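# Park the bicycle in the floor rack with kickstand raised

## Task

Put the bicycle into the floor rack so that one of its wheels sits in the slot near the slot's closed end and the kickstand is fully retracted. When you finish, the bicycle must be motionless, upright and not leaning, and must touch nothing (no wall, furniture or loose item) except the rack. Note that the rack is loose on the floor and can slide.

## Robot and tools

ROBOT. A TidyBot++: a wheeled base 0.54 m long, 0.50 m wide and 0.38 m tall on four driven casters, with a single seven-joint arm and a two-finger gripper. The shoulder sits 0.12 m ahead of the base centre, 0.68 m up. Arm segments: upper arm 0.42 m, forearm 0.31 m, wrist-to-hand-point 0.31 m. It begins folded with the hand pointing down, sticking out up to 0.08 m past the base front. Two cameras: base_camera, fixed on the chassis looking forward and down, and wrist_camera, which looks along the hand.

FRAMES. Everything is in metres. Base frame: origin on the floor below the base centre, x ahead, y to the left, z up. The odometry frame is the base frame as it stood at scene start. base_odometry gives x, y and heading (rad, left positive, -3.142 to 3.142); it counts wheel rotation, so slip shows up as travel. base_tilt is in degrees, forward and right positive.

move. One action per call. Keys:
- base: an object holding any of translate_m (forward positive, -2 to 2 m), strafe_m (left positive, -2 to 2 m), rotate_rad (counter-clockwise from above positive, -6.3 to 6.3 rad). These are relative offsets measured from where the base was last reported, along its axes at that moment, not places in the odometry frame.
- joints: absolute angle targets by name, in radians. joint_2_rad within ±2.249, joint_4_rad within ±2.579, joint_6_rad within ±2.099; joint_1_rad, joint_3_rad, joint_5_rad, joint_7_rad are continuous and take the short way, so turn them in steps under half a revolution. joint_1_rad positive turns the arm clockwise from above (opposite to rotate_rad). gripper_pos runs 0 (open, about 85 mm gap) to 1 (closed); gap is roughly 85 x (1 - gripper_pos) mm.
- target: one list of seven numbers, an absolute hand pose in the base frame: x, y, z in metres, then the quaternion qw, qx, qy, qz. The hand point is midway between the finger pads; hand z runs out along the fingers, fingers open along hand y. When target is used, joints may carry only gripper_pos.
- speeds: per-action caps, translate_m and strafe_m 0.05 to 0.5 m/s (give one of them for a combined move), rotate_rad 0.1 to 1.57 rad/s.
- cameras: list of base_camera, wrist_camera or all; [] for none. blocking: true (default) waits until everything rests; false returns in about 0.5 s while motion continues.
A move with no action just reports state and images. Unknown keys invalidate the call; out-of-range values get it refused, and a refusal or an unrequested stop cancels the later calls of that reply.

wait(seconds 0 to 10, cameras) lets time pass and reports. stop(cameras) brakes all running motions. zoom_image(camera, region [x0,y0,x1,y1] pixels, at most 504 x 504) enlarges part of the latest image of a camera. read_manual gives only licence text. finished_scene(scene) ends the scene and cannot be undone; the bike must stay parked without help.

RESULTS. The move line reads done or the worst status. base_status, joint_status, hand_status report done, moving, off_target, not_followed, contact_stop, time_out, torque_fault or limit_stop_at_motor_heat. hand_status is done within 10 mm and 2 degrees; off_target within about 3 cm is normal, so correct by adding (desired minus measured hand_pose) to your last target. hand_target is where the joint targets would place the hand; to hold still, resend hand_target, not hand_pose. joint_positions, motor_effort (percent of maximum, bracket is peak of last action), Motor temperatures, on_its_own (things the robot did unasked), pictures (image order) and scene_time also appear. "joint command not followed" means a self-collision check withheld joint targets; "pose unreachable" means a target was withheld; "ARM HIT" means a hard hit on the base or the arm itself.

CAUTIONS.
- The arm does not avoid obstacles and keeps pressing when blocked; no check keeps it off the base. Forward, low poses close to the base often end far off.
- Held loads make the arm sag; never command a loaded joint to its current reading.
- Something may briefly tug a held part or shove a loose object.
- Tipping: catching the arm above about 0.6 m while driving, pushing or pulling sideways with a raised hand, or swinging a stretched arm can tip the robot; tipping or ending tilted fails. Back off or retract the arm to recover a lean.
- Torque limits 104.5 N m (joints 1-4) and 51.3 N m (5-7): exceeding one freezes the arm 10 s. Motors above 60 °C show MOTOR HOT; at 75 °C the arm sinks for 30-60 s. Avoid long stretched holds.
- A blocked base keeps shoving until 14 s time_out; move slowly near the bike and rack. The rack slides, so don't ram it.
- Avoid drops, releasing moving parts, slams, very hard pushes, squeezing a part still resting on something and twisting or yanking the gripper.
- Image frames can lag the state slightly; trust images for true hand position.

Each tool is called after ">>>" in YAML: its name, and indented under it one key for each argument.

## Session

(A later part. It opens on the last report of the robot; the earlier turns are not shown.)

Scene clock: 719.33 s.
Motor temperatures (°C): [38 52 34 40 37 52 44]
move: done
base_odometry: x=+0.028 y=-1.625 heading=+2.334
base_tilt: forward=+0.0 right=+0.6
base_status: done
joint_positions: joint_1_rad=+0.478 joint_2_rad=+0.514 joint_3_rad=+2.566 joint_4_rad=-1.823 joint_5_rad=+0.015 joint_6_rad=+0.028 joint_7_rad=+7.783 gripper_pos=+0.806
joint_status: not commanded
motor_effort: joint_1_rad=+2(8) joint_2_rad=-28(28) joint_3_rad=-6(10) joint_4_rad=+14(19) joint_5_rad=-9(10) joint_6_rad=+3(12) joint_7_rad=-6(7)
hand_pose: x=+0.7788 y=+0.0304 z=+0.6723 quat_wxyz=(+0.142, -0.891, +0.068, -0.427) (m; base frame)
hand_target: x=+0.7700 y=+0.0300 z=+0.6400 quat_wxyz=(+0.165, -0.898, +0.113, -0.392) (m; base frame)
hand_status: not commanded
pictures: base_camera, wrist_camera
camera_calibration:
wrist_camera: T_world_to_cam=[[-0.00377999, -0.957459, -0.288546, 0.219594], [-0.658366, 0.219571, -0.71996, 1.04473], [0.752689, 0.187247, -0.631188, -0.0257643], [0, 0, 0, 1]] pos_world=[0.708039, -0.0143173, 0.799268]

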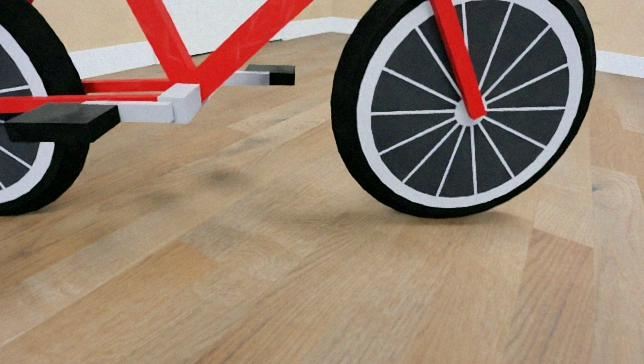

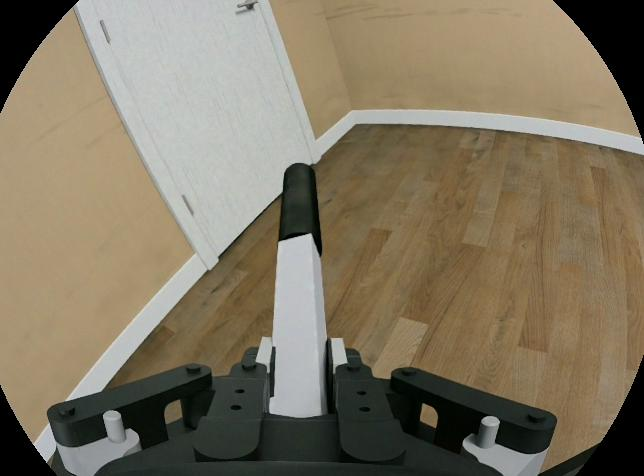

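>>> move:
  base: {"rotate_rad":0.175,"translate_m":0.017,"strafe_m":-0.134}
  speeds: {"rotate_rad":0.15,"strafe_m":0.115}
  target: [0.77,0.03,0.63,-0.1297,0.8848,-0.1911,0.4046]

>>> move:
  base: {"rotate_rad":0.175,"translate_m":0.017,"strafe_m":-0.134}
  speeds: {"rotate_rad":0.15,"strafe_m":0.115}
  target: [0.77,0.03,0.63,-0.0938,0.8646,-0.2677,0.4144]

Scene clock: 722.57 s.
Motor temperatures (°C): [38 52 34 40 37 52 44]
move: off_target
base_odometry: x=+0.113 y=-1.520 heading=+2.510
base_tilt: forward=+0.0 right=+0.6
base_status: done
joint_positions: joint_1_rad=+0.143 joint_2_rad=+0.461 joint_3_rad=+2.944 joint_4_rad=-1.837 joint_5_rad=-0.060 joint_6_rad=+0.091 joint_7_rad=+7.680 gripper_pos=+0.806
joint_status: not commanded
motor_effort: joint_1_rad=-1(5) joint_2_rad=-23(28) joint_3_rad=-4(10) joint_4_rad=+10(14) joint_5_rad=-7(8) joint_6_rad=+4(4) joint_7_rad=-4(6)
hand_pose: x=+0.7888 y=+0.0242 z=+0.6705 quat_wxyz=(+0.097, -0.884, +0.109, -0.444) (m; base frame)
hand_target: x=+0.7700 y=+0.0300 z=+0.6300 quat_wxyz=(+0.130, -0.885, +0.191, -0.405) (m; base frame)
hand_status: off_target (0.045 m and 11.1 deg from the pose sent, 0.043 m and 14.5 deg at the start)
pictures: base_camera, wrist_camera
camera_calibration:
wrist_camera: T_world_to_cam=[[-0.112661, -0.962573, -0.246499, 0.270966], [-0.616184, 0.262297, -0.742642, 1.03222], [0.779503, 0.0682221, -0.622672, -0.057256], [0, 0, 0, 1]] pos_world=[0.711196, -0.00601853, 0.797712]

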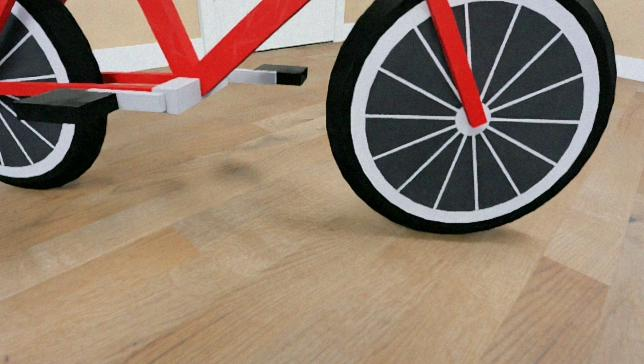

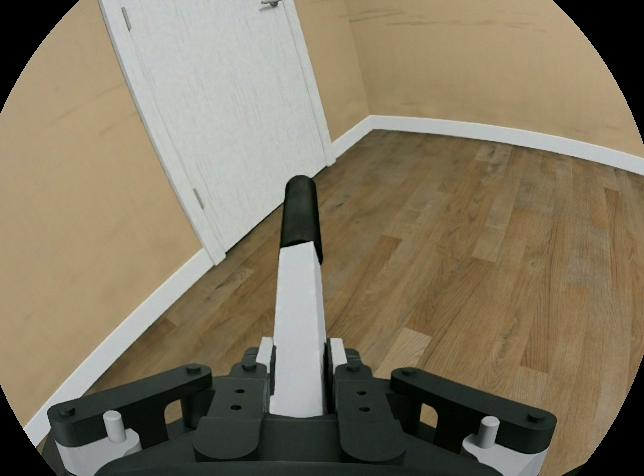

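Scene clock: 724.40 s.
Motor temperatures (°C): [38 52 34 40 38 52 44]
move: off_target
base_odometry: x=+0.179 y=-1.402 heading=+2.686
base_tilt: forward=+0.0 right=+0.6
base_status: done
joint_positions: joint_1_rad=-0.275 joint_2_rad=+0.452 joint_3_rad=+3.395 joint_4_rad=-1.850 joint_5_rad=-0.286 joint_6_rad=+0.092 joint_7_rad=+7.644 gripper_pos=+0.806
joint_status: not commanded
motor_effort: joint_1_rad=-1(4) joint_2_rad=-26(27) joint_3_rad=-2(7) joint_4_rad=+11(12) joint_5_rad=-8(9) joint_6_rad=+4(6) joint_7_rad=-6(6)
hand_pose: x=+0.7882 y=+0.0233 z=+0.6716 quat_wxyz=(+0.063, -0.871, +0.179, -0.452) (m; base frame)
hand_target: x=+0.7700 y=+0.0300 z=+0.6300 quat_wxyz=(+0.094, -0.865, +0.268, -0.414) (m; base frame)
hand_status: off_target (0.046 m and 11.6 deg from the pose sent, 0.045 m and 18.6 deg at the start)
pictures: base_camera, wrist_camera
camera_calibration:
wrist_camera: T_world_to_cam=[[-0.262363, -0.932157, -0.249499, 0.389657], [-0.563391, 0.357884, -0.744654, 0.99043], [0.783426, -0.0548042, -0.619064, -0.0587511], [0, 0, 0, 1]] pos_world=[0.706259, 0.00554249, 0.798376]

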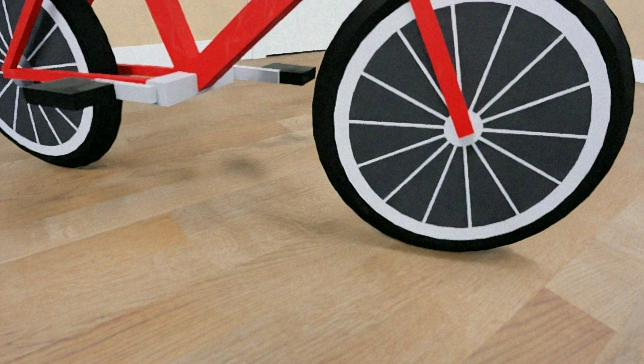

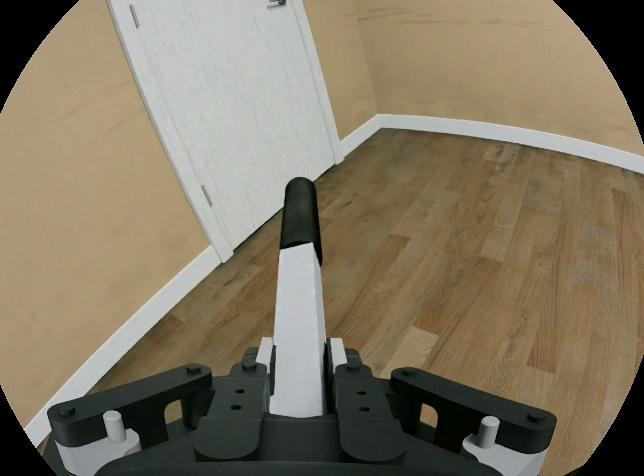

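>>> move:
  base: {"rotate_rad":0.175,"translate_m":0.017,"strafe_m":-0.134}
  speeds: {"rotate_rad":0.15,"strafe_m":0.115}
  target: [0.77,0.03,0.63,-0.0572,0.8379,-0.3423,0.4212]

>>> move:
  base: {"rotate_rad":0.175,"translate_m":0.017,"strafe_m":-0.134}
  speeds: {"rotate_rad":0.15,"strafe_m":0.115}
  target: [0.77,0.03,0.63,-0.0202,0.8049,-0.4142,0.4245]

Scene clock: 726.30 s.
Motor temperatures (°C): [38 52 34 40 38 52 44]
move: off_target
base_odometry: x=+0.222 y=-1.274 heading=+2.862
base_tilt: forward=+0.0 right=+0.6
base_status: done
joint_positions: joint_1_rad=-0.673 joint_2_rad=+0.527 joint_3_rad=+3.863 joint_4_rad=-1.850 joint_5_rad=-0.374 joint_6_rad=+0.036 joint_7_rad=+7.457 gripper_pos=+0.806
joint_status: not commanded
motor_effort: joint_1_rad=-1(3) joint_2_rad=-25(28) joint_3_rad=+1(4) joint_4_rad=+13(14) joint_5_rad=-10(10) joint_6_rad=+9(10) joint_7_rad=-7(8)
hand_pose: x=+0.7832 y=+0.0129 z=+0.6742 quat_wxyz=(+0.024, -0.849, +0.256, -0.462) (m; base frame)
hand_target: x=+0.7700 y=+0.0300 z=+0.6300 quat_wxyz=(+0.057, -0.838, +0.342, -0.421) (m; base frame)
hand_status: off_target (0.049 m and 11.6 deg from the pose sent, 0.046 m and 19.4 deg at the start)
pictures: base_camera, wrist_camera
camera_calibration:
wrist_camera: T_world_to_cam=[[-0.420755, -0.870551, -0.255159, 0.506318], [-0.479768, 0.452252, -0.751858, 0.931491], [0.769927, -0.193931, -0.60795, -0.0489227], [0, 0, 0, 1]] pos_world=[0.697603, 0.0100197, 0.799798]

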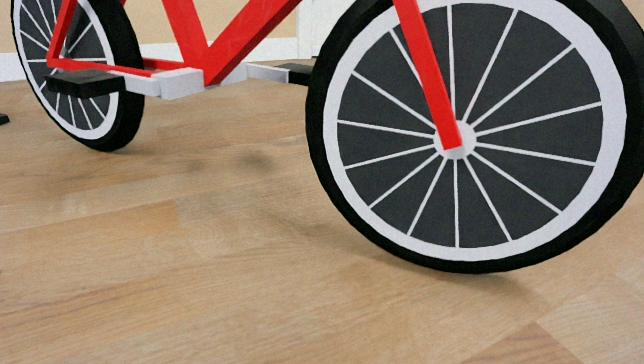

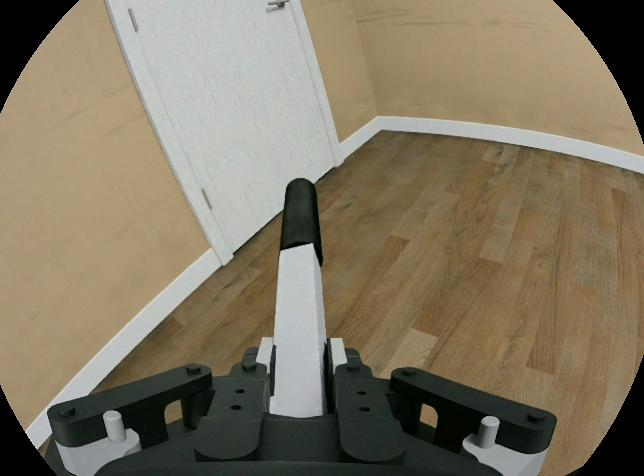

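Scene clock: 728.13 s.
Motor temperatures (°C): [38 51 34 40 38 52 44]
move: off_target
base_odometry: x=+0.243 y=-1.141 heading=+3.038
base_tilt: forward=+0.0 right=+0.6
base_status: done
joint_positions: joint_1_rad=-0.901 joint_2_rad=+0.691 joint_3_rad=+4.176 joint_4_rad=-1.763 joint_5_rad=-0.374 joint_6_rad=-0.118 joint_7_rad=+7.118 gripper_pos=+0.806
joint_status: not commanded
motor_effort: joint_1_rad=-1(3) joint_2_rad=-28(28) joint_3_rad=+4(6) joint_4_rad=+10(15) joint_5_rad=-12(13) joint_6_rad=+6(10) joint_7_rad=-9(10)
hand_pose: x=+0.7905 y=+0.0123 z=+0.6765 quat_wxyz=(+0.003, -0.809, +0.356, -0.467) (m; base frame)
hand_target: x=+0.7700 y=+0.0300 z=+0.6300 quat_wxyz=(+0.020, -0.805, +0.414, -0.424) (m; base frame)
hand_status: off_target (0.054 m and 8.5 deg from the pose sent, 0.049 m and 19.3 deg at the start)
pictures: base_camera, wrist_camera
camera_calibration:
wrist_camera: T_world_to_cam=[[-0.581988, -0.749456, -0.315604, 0.676322], [-0.349709, 0.581044, -0.734909, 0.821108], [0.734162, -0.317339, -0.600252, -0.0286052], [0, 0, 0, 1]] pos_world=[0.701761, 0.0206962, 0.799719]

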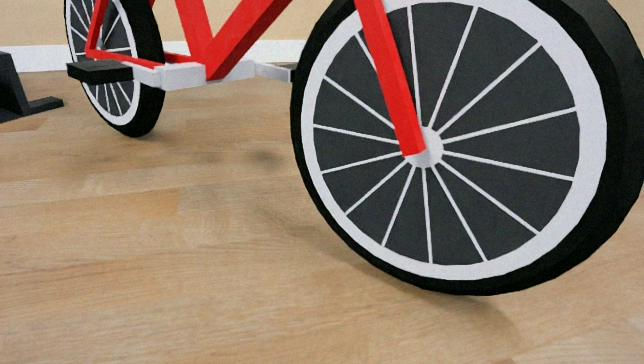

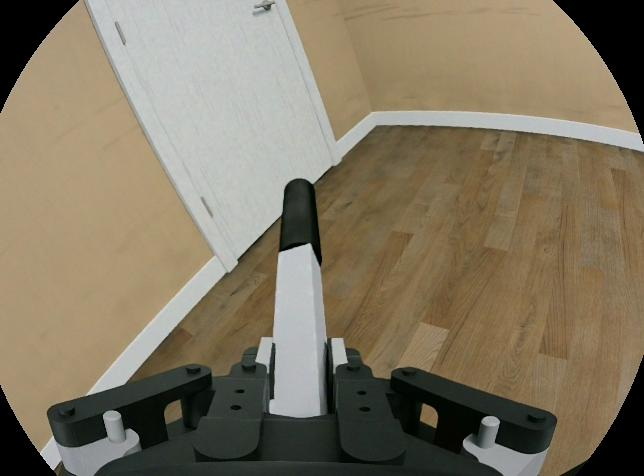

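>>> move:
  base: {"rotate_rad":0.175,"translate_m":0.017,"strafe_m":-0.134}
  speeds: {"rotate_rad":0.15,"strafe_m":0.115}
  target: [0.77,0.03,0.63,0.017,0.7656,-0.4829,0.4247]

>>> zoom_image:
  camera: "base_camera"
  region: [0, 0, 300, 240]

Scene clock: 730.03 s.
Motor temperatures (°C): [38 51 34 40 38 52 44]
move: off_target
base_odometry: x=+0.240 y=-1.006 heading=-3.069
base_tilt: forward=+0.0 right=+0.6
base_status: done
joint_positions: joint_1_rad=-0.970 joint_2_rad=+0.820 joint_3_rad=+4.313 joint_4_rad=-1.652 joint_5_rad=-0.237 joint_6_rad=-0.313 joint_7_rad=+6.767 gripper_pos=+0.806
joint_status: not commanded
motor_effort: joint_1_rad=-3(6) joint_2_rad=-30(31) joint_3_rad=+5(7) joint_4_rad=+9(13) joint_5_rad=-14(15) joint_6_rad=+5(7) joint_7_rad=-10(11)
hand_pose: x=+0.7919 y=+0.0058 z=+0.6770 quat_wxyz=(-0.035, -0.774, +0.430, -0.464) (m; base frame)
hand_target: x=+0.7700 y=+0.0300 z=+0.6300 quat_wxyz=(-0.017, -0.766, +0.483, -0.425) (m; base frame)
hand_status: off_target (0.057 m and 7.8 deg from the pose sent, 0.054 m and 16.3 deg at the start)
pictures: base_camera, wrist_camera
camera_calibration:
wrist_camera: T_world_to_cam=[[-0.70675, -0.628874, -0.324072, 0.776252], [-0.237761, 0.642567, -0.728407, 0.732311], [0.666314, -0.43775, -0.603656, 0.0252382], [0, 0, 0, 1]] pos_world=[0.705915, 0.0286535, 0.800217]

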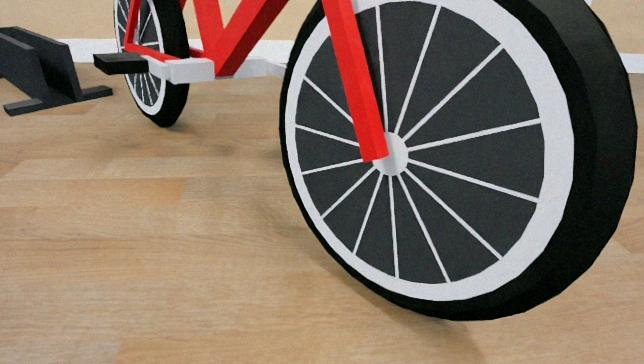

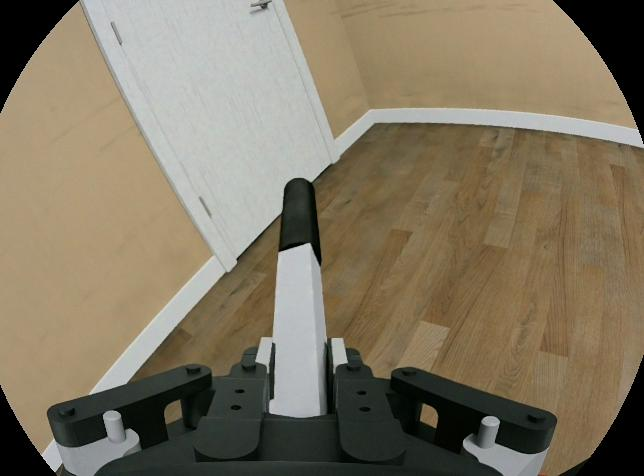

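Scaled by 1.680.

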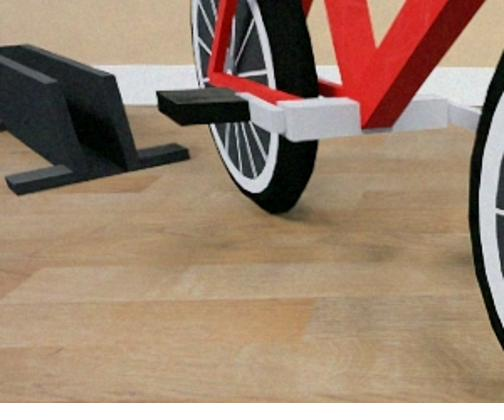

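>>> move:
  base: {"rotate_rad":-0.14,"translate_m":-0.045,"strafe_m":0.156}
  speeds: {"rotate_rad":0.1,"strafe_m":0.115}

>>> zoom_image:
  camera: "base_camera"
  region: [0, 0, 300, 240]

>>> move:
  base: {"translate_m":-0.216,"strafe_m":-0.2085}
  speeds: {"translate_m":0.1}

>>> zoom_image:
  camera: "base_camera"
  region: [0, 0, 300, 240]

Scene clock: 733.40 s.
Motor temperatures (°C): [38 51 34 40 38 52 44]
move: done
base_odometry: x=+0.296 y=-1.158 heading=+3.073
base_tilt: forward=+0.0 right=+0.6
base_status: done
joint_positions: joint_1_rad=-0.981 joint_2_rad=+0.824 joint_3_rad=+4.322 joint_4_rad=-1.633 joint_5_rad=-0.232 joint_6_rad=-0.313 joint_7_rad=+6.752 gripper_pos=+0.806
joint_status: not commanded
motor_effort: joint_1_rad=+0(6) joint_2_rad=-28(33) joint_3_rad=+3(8) joint_4_rad=+6(11) joint_5_rad=-12(15) joint_6_rad=-1(5) joint_7_rad=-8(11)
hand_pose: x=+0.7987 y=+0.0156 z=+0.6861 quat_wxyz=(-0.028, -0.771, +0.426, -0.473) (m; base frame)
hand_target: x=+0.7700 y=+0.0300 z=+0.6300 quat_wxyz=(-0.017, -0.766, +0.483, -0.425) (m; base frame)
hand_status: not commanded
pictures: base_camera, wrist_camera
camera_calibration:
wrist_camera: T_world_to_cam=[[-0.691869, -0.637717, -0.338577, 0.788419], [-0.229727, 0.638989, -0.734111, 0.731812], [0.684502, -0.430128, -0.588597, 0.00555173], [0, 0, 0, 1]] pos_world=[0.709799, 0.0375566, 0.807439]

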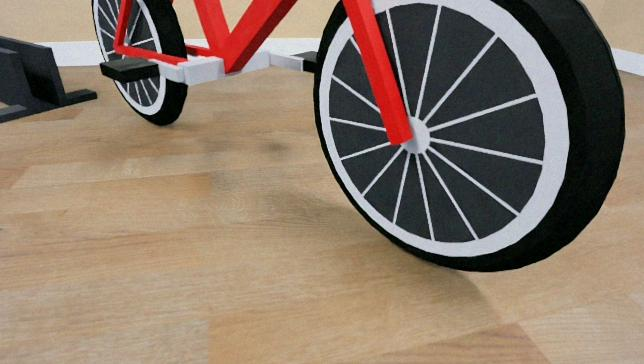

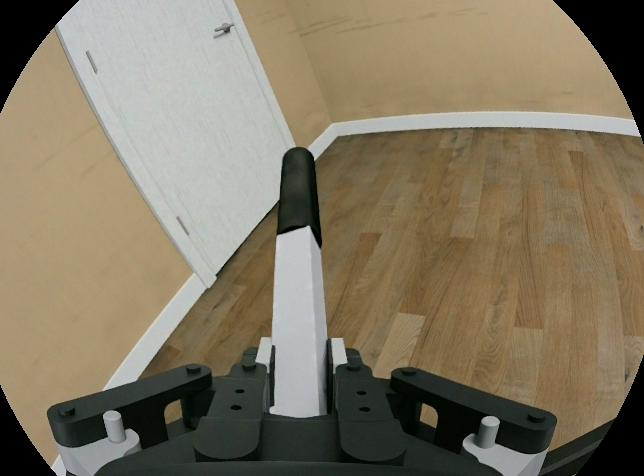

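Scaled by 1.680.

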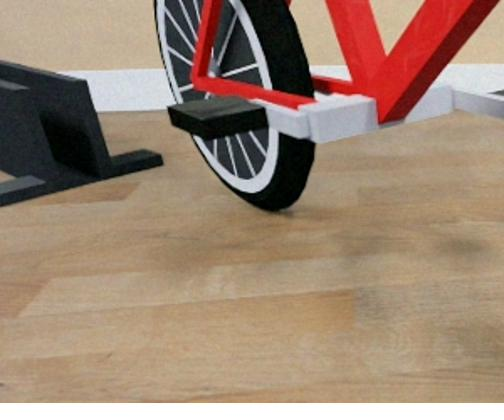

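Scene clock: 737.00 s.
Motor temperatures (°C): [38 51 34 40 38 51 44]
move: done
base_odometry: x=+0.526 y=-0.965 heading=+3.073
base_tilt: forward=+0.0 right=+0.6
base_status: done
joint_positions: joint_1_rad=-0.989 joint_2_rad=+0.824 joint_3_rad=+4.327 joint_4_rad=-1.638 joint_5_rad=-0.232 joint_6_rad=-0.313 joint_7_rad=+6.746 gripper_pos=+0.806
joint_status: not commanded
motor_effort: joint_1_rad=+1(4) joint_2_rad=-27(33) joint_3_rad=+4(9) joint_4_rad=+4(10) joint_5_rad=-11(13) joint_6_rad=-1(4) joint_7_rad=-7(8)
hand_pose: x=+0.7968 y=+0.0167 z=+0.6861 quat_wxyz=(-0.027, -0.770, +0.427, -0.473) (m; base frame)
hand_target: x=+0.7700 y=+0.0300 z=+0.6300 quat_wxyz=(-0.017, -0.766, +0.483, -0.425) (m; base frame)
hand_status: not commanded
pictures: base_camera, wrist_camera
camera_calibration:
wrist_camera: T_world_to_cam=[[-0.693058, -0.63481, -0.341593, 0.790778], [-0.226199, 0.641426, -0.73308, 0.727146], [0.684474, -0.430799, -0.588139, 0.00704677], [0, 0, 0, 1]] pos_world=[0.707712, 0.038619, 0.807325]

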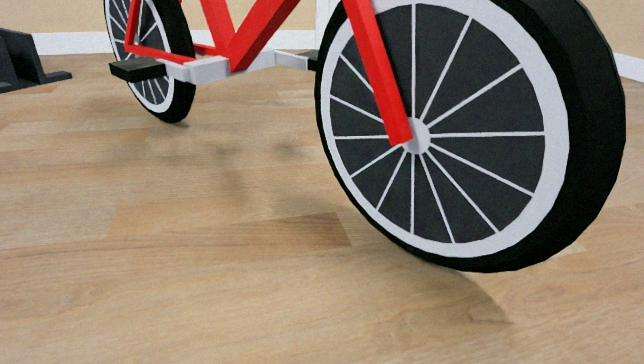

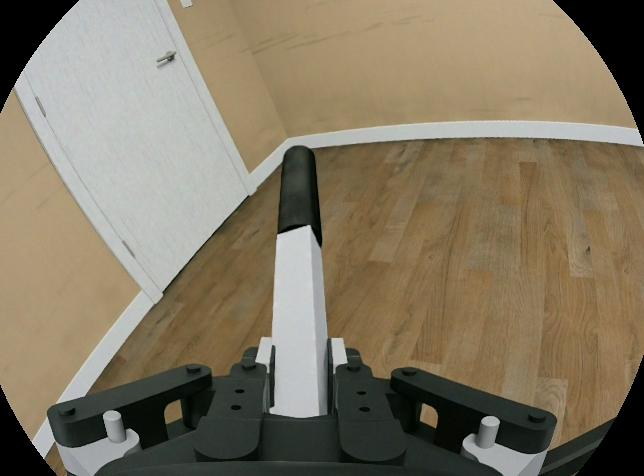

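Scaled by 1.680.

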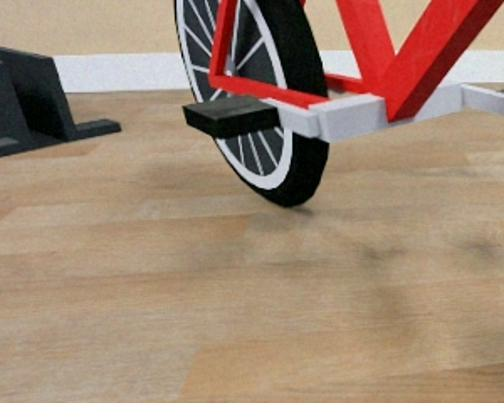

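>>> move:
  base: {"rotate_rad":0.225,"translate_m":0.112,"strafe_m":-0.237}
  speeds: {"rotate_rad":0.12,"strafe_m":0.14}

>>> zoom_image:
  camera: "base_camera"
  region: [0, 0, 300, 240]

Scene clock: 739.97 s.
Motor temperatures (°C): [38 51 34 40 38 51 44]
move: done
base_odometry: x=+0.431 y=-0.721 heading=-2.984
base_tilt: forward=+0.0 right=+0.6
base_status: done
joint_positions: joint_1_rad=-0.979 joint_2_rad=+0.823 joint_3_rad=+4.319 joint_4_rad=-1.653 joint_5_rad=-0.232 joint_6_rad=-0.337 joint_7_rad=+6.716 gripper_pos=+0.806
joint_status: not commanded
motor_effort: joint_1_rad=-3(7) joint_2_rad=-23(28) joint_3_rad=+6(10) joint_4_rad=+10(12) joint_5_rad=-6(12) joint_6_rad=+9(11) joint_7_rad=-4(7)
hand_pose: x=+0.7861 y=+0.0068 z=+0.6734 quat_wxyz=(-0.031, -0.766, +0.450, -0.458) (m; base frame)
hand_target: x=+0.7700 y=+0.0300 z=+0.6300 quat_wxyz=(-0.017, -0.766, +0.483, -0.425) (m; base frame)
hand_status: not commanded
pictures: base_camera, wrist_camera
camera_calibration:
wrist_camera: T_world_to_cam=[[-0.726969, -0.594588, -0.343484, 0.800361], [-0.213565, 0.671188, -0.709857, 0.695953], [0.652615, -0.442688, -0.614916, 0.0457963], [0, 0, 0, 1]] pos_world=[0.700581, 0.0290436, 0.7971]

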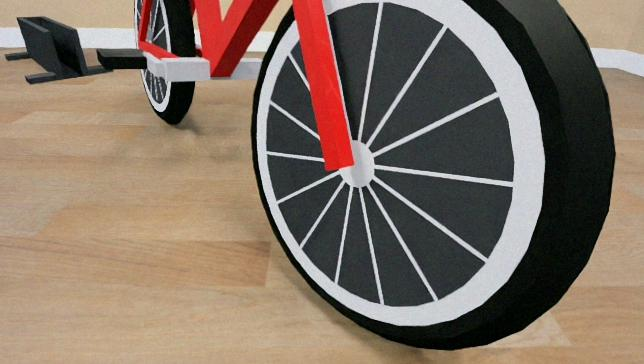

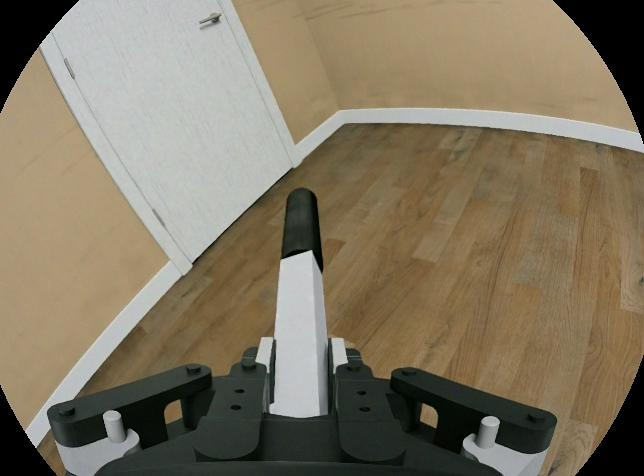

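Scaled by 1.680.

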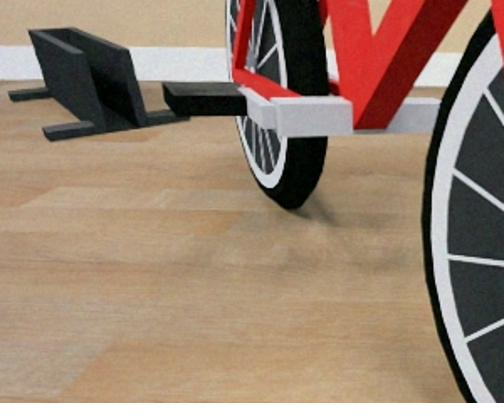

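>>> move:
  target: [0.77,0.02,0.74,0.017,0.7656,-0.4829,0.4247]

Scene clock: 742.83 s.
Motor temperatures (°C): [38 51 34 40 38 51 44]
move: off_target
base_odometry: x=+0.431 y=-0.721 heading=-2.984
base_tilt: forward=+0.0 right=+0.6
base_status: not commanded
joint_positions: joint_1_rad=-0.929 joint_2_rad=+0.688 joint_3_rad=+4.128 joint_4_rad=-1.570 joint_5_rad=+0.125 joint_6_rad=-0.575 joint_7_rad=+6.509 gripper_pos=+0.806
joint_status: not commanded
motor_effort: joint_1_rad=-1(5) joint_2_rad=-44(44) joint_3_rad=+15(16) joint_4_rad=+24(24) joint_5_rad=-2(8) joint_6_rad=+8(9) joint_7_rad=-5(6)
hand_pose: x=+0.7568 y=+0.0243 z=+0.6802 quat_wxyz=(-0.067, -0.798, +0.447, -0.398) (m; base frame)
hand_target: x=+0.7700 y=+0.0200 z=+0.7400 quat_wxyz=(-0.017, -0.766, +0.483, -0.425) (m; base frame)
hand_status: off_target (0.061 m and 8.5 deg from the pose sent, 0.070 m and 5.6 deg at the start)
pictures: base_camera, wrist_camera
camera_calibration:
wrist_camera: T_world_to_cam=[[-0.773445, -0.592121, -0.226223, 0.747161], [-0.317261, 0.670602, -0.670551, 0.73454], [0.548752, -0.446862, -0.70653, 0.217944], [0, 0, 0, 1]] pos_world=[0.691332, 0.0472161, 0.815555]

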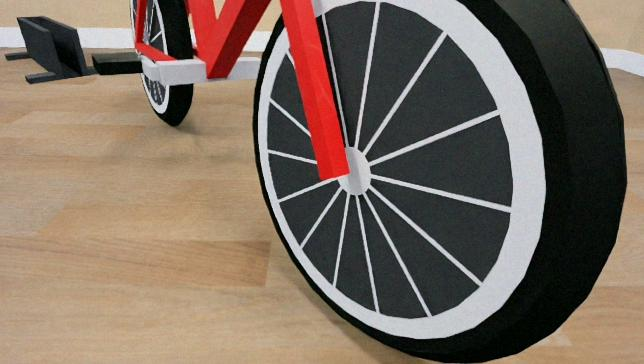

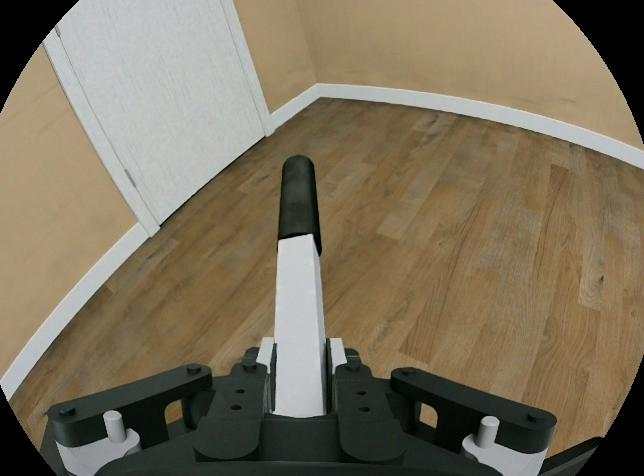

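>>> move:
  target: [0.81,0.0,0.78,0.017,0.7656,-0.4829,0.4247]

Scene clock: 744.23 s.
Motor temperatures (°C): [38 51 34 40 38 51 44]
move: off_target
base_odometry: x=+0.431 y=-0.721 heading=-2.984
base_tilt: forward=+0.0 right=+0.6
base_status: not commanded
joint_positions: joint_1_rad=-0.698 joint_2_rad=+0.682 joint_3_rad=+3.872 joint_4_rad=-1.387 joint_5_rad=+0.216 joint_6_rad=-0.719 joint_7_rad=+6.495 gripper_pos=+0.806
joint_status: not commanded
motor_effort: joint_1_rad=-1(2) joint_2_rad=-56(57) joint_3_rad=+15(15) joint_4_rad=+30(31) joint_5_rad=+2(3) joint_6_rad=+10(10) joint_7_rad=-4(5)
hand_pose: x=+0.7877 y=+0.0143 z=+0.6761 quat_wxyz=(-0.072, -0.810, +0.456, -0.362) (m; base frame)
hand_target: x=+0.8100 y=+0.0000 z=+0.7800 quat_wxyz=(-0.017, -0.766, +0.483, -0.425) (m; base frame)
hand_status: off_target (0.107 m and 11.2 deg from the pose sent, 0.116 m and 8.5 deg at the start)
pictures: base_camera, wrist_camera
camera_calibration:
wrist_camera: T_world_to_cam=[[-0.795262, -0.575424, -0.190907, 0.757283], [-0.353755, 0.696154, -0.624682, 0.745706], [0.492358, -0.429251, -0.757184, 0.271955], [0, 0, 0, 1]] pos_world=[0.732137, 0.0333697, 0.816319]

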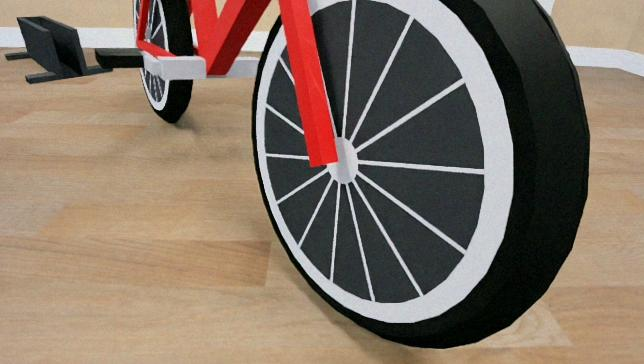

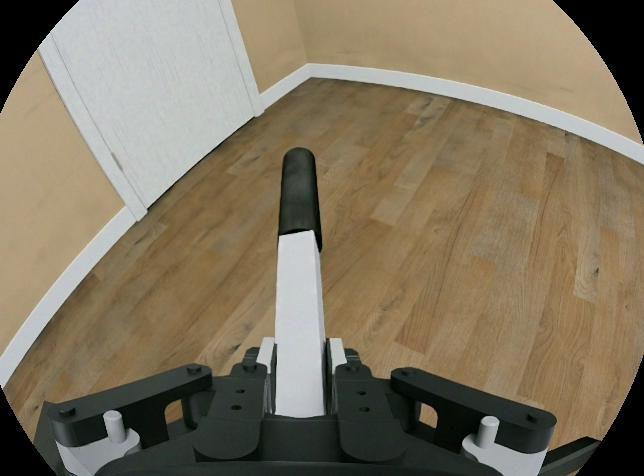

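>>> move:
  base: {"rotate_rad":0.12,"translate_m":0.052,"strafe_m":-0.126}
  speeds: {"rotate_rad":0.1,"strafe_m":0.11}

>>> zoom_image:
  camera: "base_camera"
  region: [0, 0, 300, 240]

Scene clock: 746.27 s.
Motor temperatures (°C): [38 51 34 40 38 51 44]
move: done
base_odometry: x=+0.359 y=-0.604 heading=-2.863
base_tilt: forward=+0.0 right=+0.6
base_status: done
joint_positions: joint_1_rad=-0.685 joint_2_rad=+0.682 joint_3_rad=+3.850 joint_4_rad=-1.392 joint_5_rad=+0.219 joint_6_rad=-0.754 joint_7_rad=+6.476 gripper_pos=+0.806
joint_status: not commanded
motor_effort: joint_1_rad=-1(4) joint_2_rad=-58(63) joint_3_rad=+16(20) joint_4_rad=+33(38) joint_5_rad=+7(10) joint_6_rad=+12(15) joint_7_rad=-2(4)
hand_pose: x=+0.7764 y=+0.0110 z=+0.6651 quat_wxyz=(-0.081, -0.808, +0.470, -0.345) (m; base frame)
hand_target: x=+0.8100 y=+0.0000 z=+0.7800 quat_wxyz=(-0.017, -0.766, +0.483, -0.425) (m; base frame)
hand_status: not commanded
pictures: base_camera, wrist_camera
camera_calibration:
wrist_camera: T_world_to_cam=[[-0.819106, -0.547643, -0.170743, 0.749083], [-0.351611, 0.71449, -0.604875, 0.722012], [0.45325, -0.435421, -0.7778, 0.311909], [0, 0, 0, 1]] pos_world=[0.726073, 0.0301709, 0.807231]

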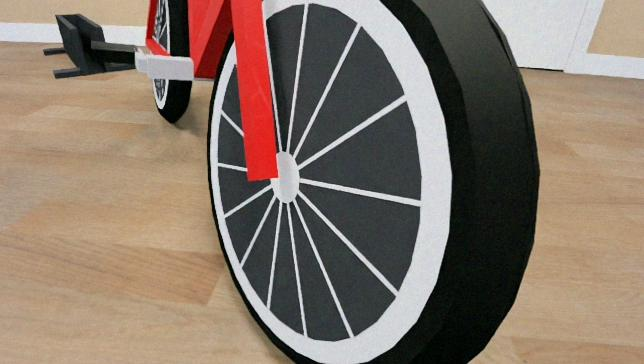

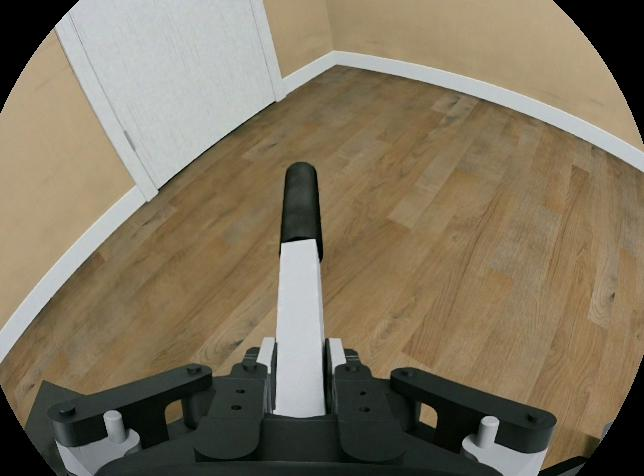

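Scaled by 1.680.

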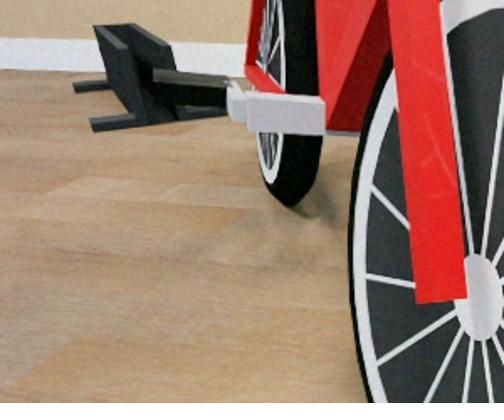

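>>> move:
  base: {"translate_m":0.19,"strafe_m":0.16}
  speeds: {"translate_m":0.1}

>>> zoom_image:
  camera: "base_camera"
  region: [0, 0, 260, 180]

Scene clock: 750.20 s.
Motor temperatures (°C): [38 51 34 40 38 51 44]
move: done
base_odometry: x=+0.220 y=-0.810 heading=-2.863
base_tilt: forward=+0.0 right=+0.6
base_status: done
joint_positions: joint_1_rad=-0.680 joint_2_rad=+0.684 joint_3_rad=+3.848 joint_4_rad=-1.378 joint_5_rad=+0.219 joint_6_rad=-0.762 joint_7_rad=+6.474 gripper_pos=+0.806
joint_status: not commanded
motor_effort: joint_1_rad=-3(4) joint_2_rad=-56(61) joint_3_rad=+13(18) joint_4_rad=+32(36) joint_5_rad=+5(8) joint_6_rad=+12(15) joint_7_rad=-3(3)
hand_pose: x=+0.7793 y=+0.0103 z=+0.6684 quat_wxyz=(-0.080, -0.807, +0.472, -0.346) (m; base frame)
hand_target: x=+0.8100 y=+0.0000 z=+0.7800 quat_wxyz=(-0.017, -0.766, +0.483, -0.425) (m; base frame)
hand_status: not commanded
pictures: base_camera, wrist_camera
camera_calibration:
wrist_camera: T_world_to_cam=[[-0.820465, -0.544449, -0.174391, 0.755133], [-0.346231, 0.715945, -0.606256, 0.722273], [0.45493, -0.437033, -0.775913, 0.310285], [0, 0, 0, 1]] pos_world=[0.728476, 0.0296282, 0.810325]

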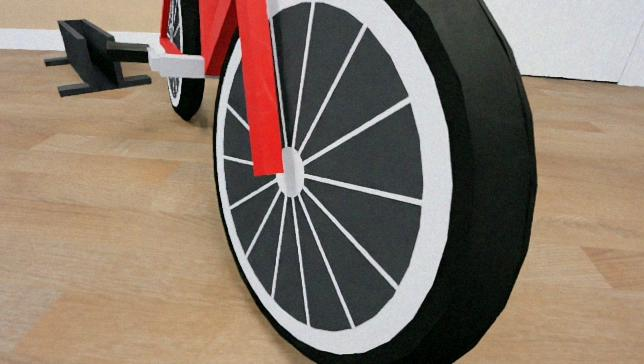

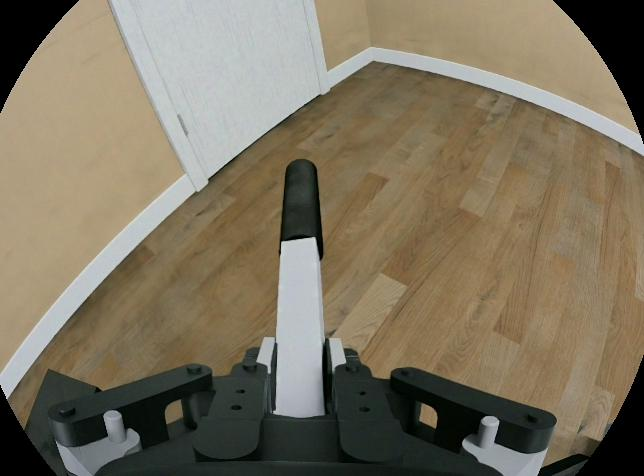

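Scaled by 1.938.

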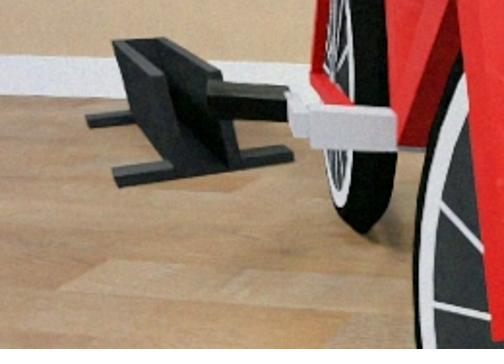

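>>> move:

>>> zoom_image:
  camera: "base_camera"
  region: [0, 0, 260, 180]

Scene clock: 750.80 s.
Motor temperatures (°C): [38 51 34 40 38 51 44]
base_odometry: x=+0.220 y=-0.810 heading=-2.863
base_tilt: forward=+0.0 right=+0.6
base_status: done
joint_positions: joint_1_rad=-0.680 joint_2_rad=+0.684 joint_3_rad=+3.848 joint_4_rad=-1.378 joint_5_rad=+0.219 joint_6_rad=-0.762 joint_7_rad=+6.474 gripper_pos=+0.806
joint_status: not commanded
motor_effort: joint_1_rad=-2(4) joint_2_rad=-57(61) joint_3_rad=+14(18) joint_4_rad=+32(36) joint_5_rad=+5(8) joint_6_rad=+11(15) joint_7_rad=-3(3)
hand_pose: x=+0.7793 y=+0.0102 z=+0.6684 quat_wxyz=(-0.080, -0.807, +0.472, -0.346) (m; base frame)
hand_target: x=+0.8100 y=+0.0000 z=+0.7800 quat_wxyz=(-0.017, -0.766, +0.483, -0.425) (m; base frame)
hand_status: not commanded
pictures: base_camera, wrist_camera
camera_calibration:
wrist_camera: T_world_to_cam=[[-0.820529, -0.544353, -0.174391, 0.755141], [-0.346147, 0.715986, -0.606256, 0.722263], [0.454878, -0.437086, -0.775913, 0.310291], [0, 0, 0, 1]] pos_world=[0.728479, 0.0295566, 0.810325]

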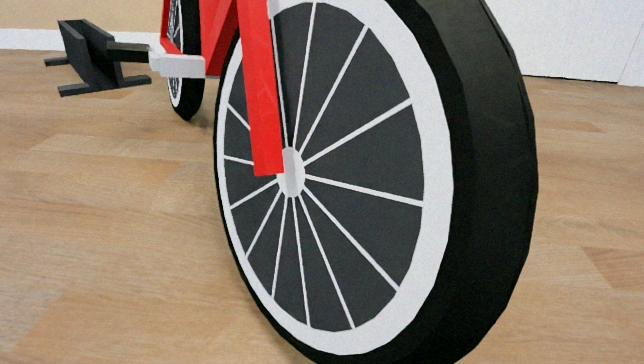

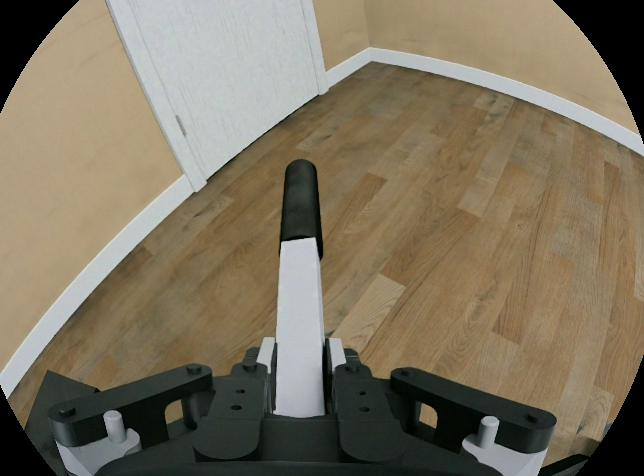

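Scaled by 1.938.

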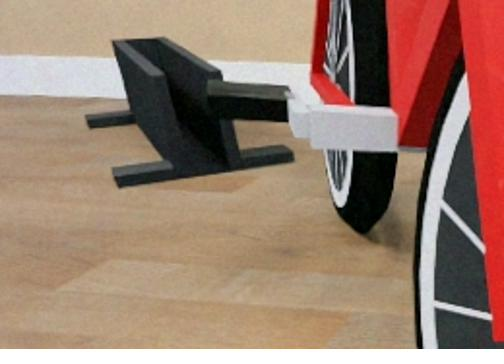

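>>> zoom_image:
  camera: "base_camera"
  region: [100, 0, 300, 130]

>>> zoom_image:
  camera: "base_camera"
  region: [200, 0, 560, 364]

Scaled by 2.520.

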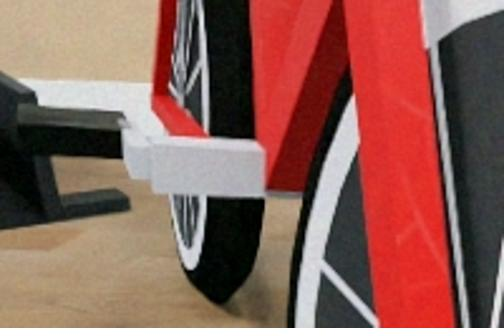

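Scaled by 1.385.

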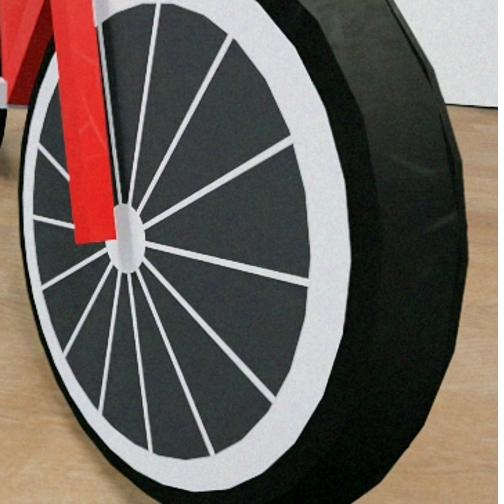

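>>> move:
  base: {"translate_m": -0.43, "strafe_m": -0.26}
  speeds: {"translate_m": 0.12}

>>> zoom_image:
  camera: "base_camera"
  region: [0, 0, 260, 180]

Scene clock: 757.57 s.
Motor temperatures (°C): [38 51 34 40 38 51 44]
move: done
base_odometry: x=+0.563 y=-0.442 heading=-2.863
base_tilt: forward=+0.0 right=+0.6
base_status: done
joint_positions: joint_1_rad=-0.674 joint_2_rad=+0.681 joint_3_rad=+3.859 joint_4_rad=-1.380 joint_5_rad=+0.242 joint_6_rad=-0.765 joint_7_rad=+6.474 gripper_pos=+0.806
joint_status: not commanded
motor_effort: joint_1_rad=+0(5) joint_2_rad=-57(63) joint_3_rad=+15(19) joint_4_rad=+30(33) joint_5_rad=+3(9) joint_6_rad=+9(12) joint_7_rad=-4(6)
hand_pose: x=+0.7788 y=-0.0040 z=+0.6745 quat_wxyz=(-0.092, -0.803, +0.472, -0.353) (m; base frame)
hand_target: x=+0.8100 y=+0.0000 z=+0.7800 quat_wxyz=(-0.017, -0.766, +0.483, -0.425) (m; base frame)
hand_status: not commanded
pictures: base_camera, wrist_camera
camera_calibration:
wrist_camera: T_world_to_cam=[[-0.825812, -0.540175, -0.162003, 0.743772], [-0.337874, 0.703913, -0.624778, 0.741945], [0.451526, -0.461213, -0.763811, 0.303435], [0, 0, 0, 1]] pos_world=[0.727891, 0.0194506, 0.815812]

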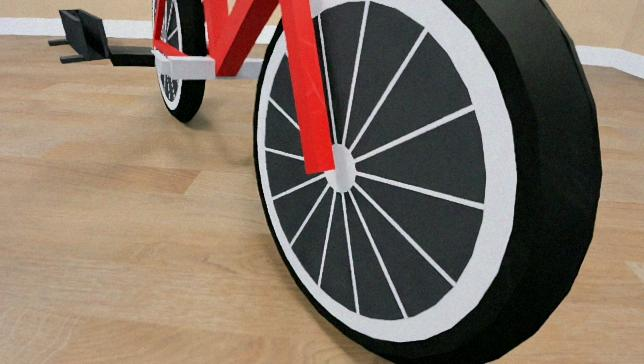

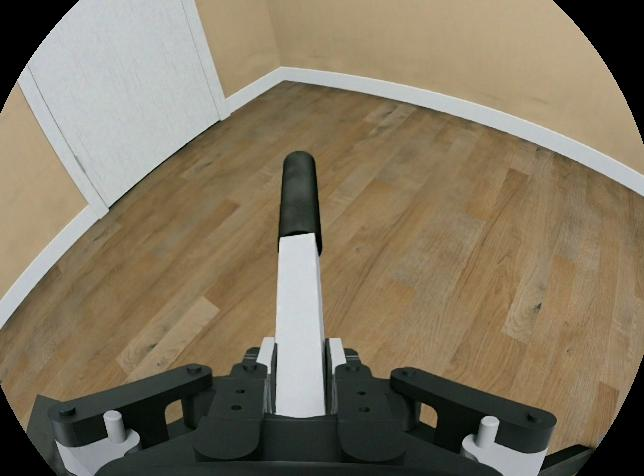

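Scaled by 1.938.

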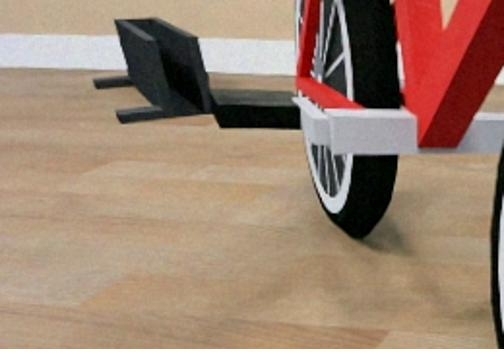

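>>> move:
  base: {"translate_m": 0.035, "strafe_m": -0.095, "rotate_rad": 0.09}
  speeds: {"translate_m": 0.1, "rotate_rad": 0.1}

>>> zoom_image:
  camera: "base_camera"
  region: [0, 0, 260, 180]

Scene clock: 759.77 s.
Motor temperatures (°C): [38 52 34 40 38 51 44]
move: done
base_odometry: x=+0.503 y=-0.360 heading=-2.772
base_tilt: forward=+0.0 right=+0.6
base_status: done
joint_positions: joint_1_rad=-0.674 joint_2_rad=+0.682 joint_3_rad=+3.847 joint_4_rad=-1.392 joint_5_rad=+0.242 joint_6_rad=-0.765 joint_7_rad=+6.471 gripper_pos=+0.806
joint_status: not commanded
motor_effort: joint_1_rad=-1(5) joint_2_rad=-59(62) joint_3_rad=+17(20) joint_4_rad=+34(38) joint_5_rad=+8(11) joint_6_rad=+12(14) joint_7_rad=-2(5)
hand_pose: x=+0.7742 y=-0.0004 z=+0.6662 quat_wxyz=(-0.093, -0.806, +0.471, -0.345) (m; base frame)
hand_target: x=+0.8100 y=+0.0000 z=+0.7800 quat_wxyz=(-0.017, -0.766, +0.483, -0.425) (m; base frame)
hand_status: not commanded
pictures: base_camera, wrist_camera
camera_calibration:
wrist_camera: T_world_to_cam=[[-0.826949, -0.541172, -0.152607, 0.73523], [-0.348955, 0.706766, -0.615396, 0.735012], [0.440892, -0.455648, -0.773304, 0.31542], [0, 0, 0, 1]] pos_world=[0.725417, 0.022124, 0.80844]

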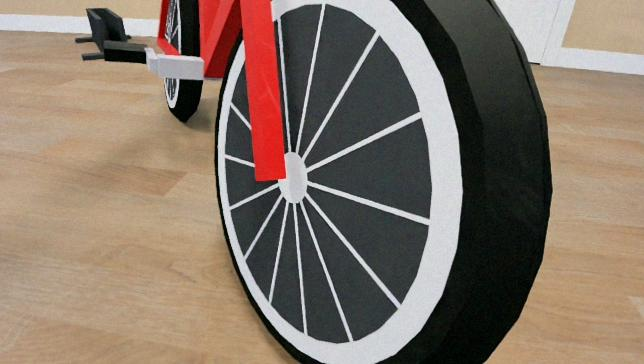

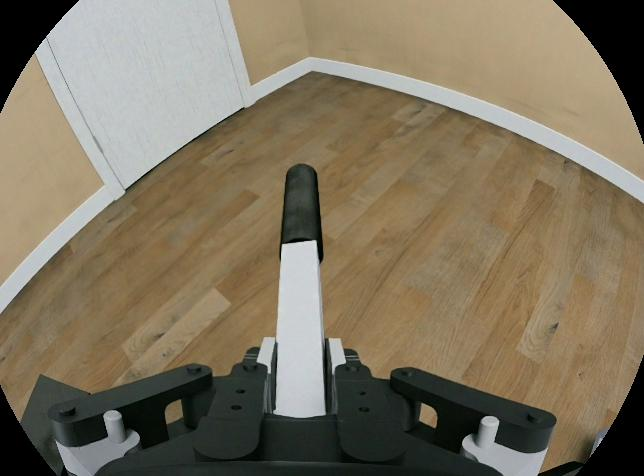

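Scaled by 1.938.

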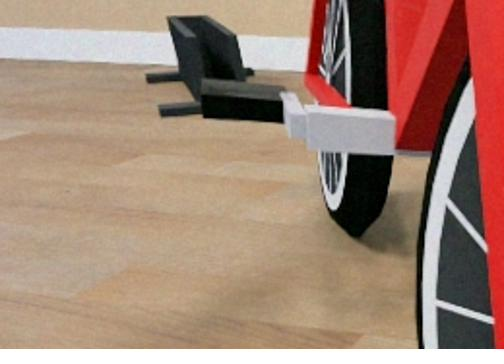

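>>> move:
  target: [0.81, 0.0, 0.87, 0.017, 0.7656, -0.4829, 0.4247]

Scene clock: 761.70 s.
Motor temperatures (°C): [38 52 34 40 38 51 44]
move: off_target
base_odometry: x=+0.503 y=-0.360 heading=-2.772
base_tilt: forward=+0.0 right=+0.6
base_status: not commanded
joint_positions: joint_1_rad=-0.558 joint_2_rad=+0.687 joint_3_rad=+3.627 joint_4_rad=-1.184 joint_5_rad=+0.252 joint_6_rad=-1.014 joint_7_rad=+6.471 gripper_pos=+0.806
joint_status: not commanded
motor_effort: joint_1_rad=+1(3) joint_2_rad=-78(78) joint_3_rad=+16(18) joint_4_rad=+43(44) joint_5_rad=+14(14) joint_6_rad=+12(13) joint_7_rad=-2(3)
hand_pose: x=+0.7764 y=+0.0442 z=+0.6763 quat_wxyz=(-0.083, -0.823, +0.483, -0.288) (m; base frame)
hand_target: x=+0.8100 y=+0.0000 z=+0.8700 quat_wxyz=(-0.017, -0.766, +0.483, -0.425) (m; base frame)
hand_status: off_target (0.202 m and 18.6 deg from the pose sent, 0.207 m and 13.5 deg at the start)
pictures: base_camera, wrist_camera
camera_calibration:
wrist_camera: T_world_to_cam=[[-0.844001, -0.523104, -0.118422, 0.752039], [-0.395376, 0.756012, -0.521654, 0.680985], [0.362408, -0.393455, -0.844898, 0.44912], [0, 0, 0, 1]] pos_world=[0.741203, 0.0552702, 0.823757]

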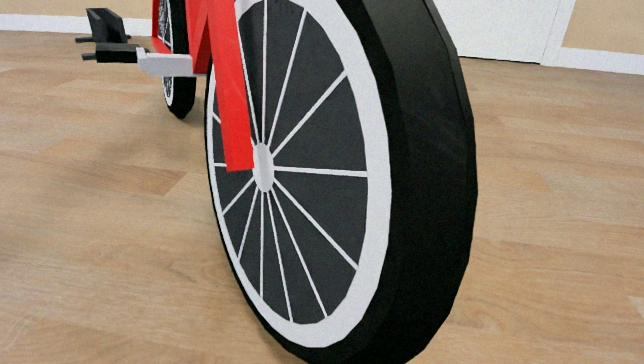

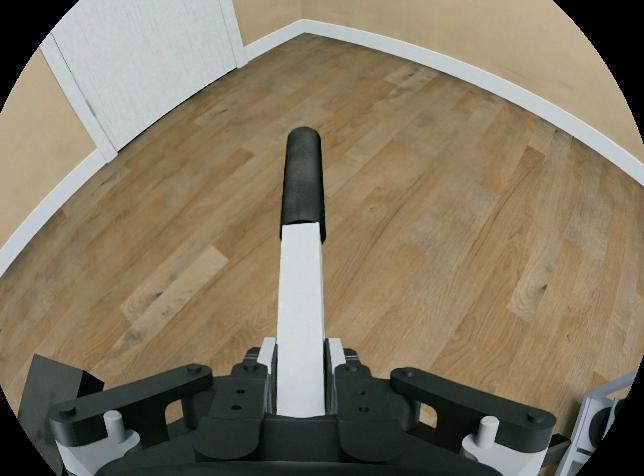

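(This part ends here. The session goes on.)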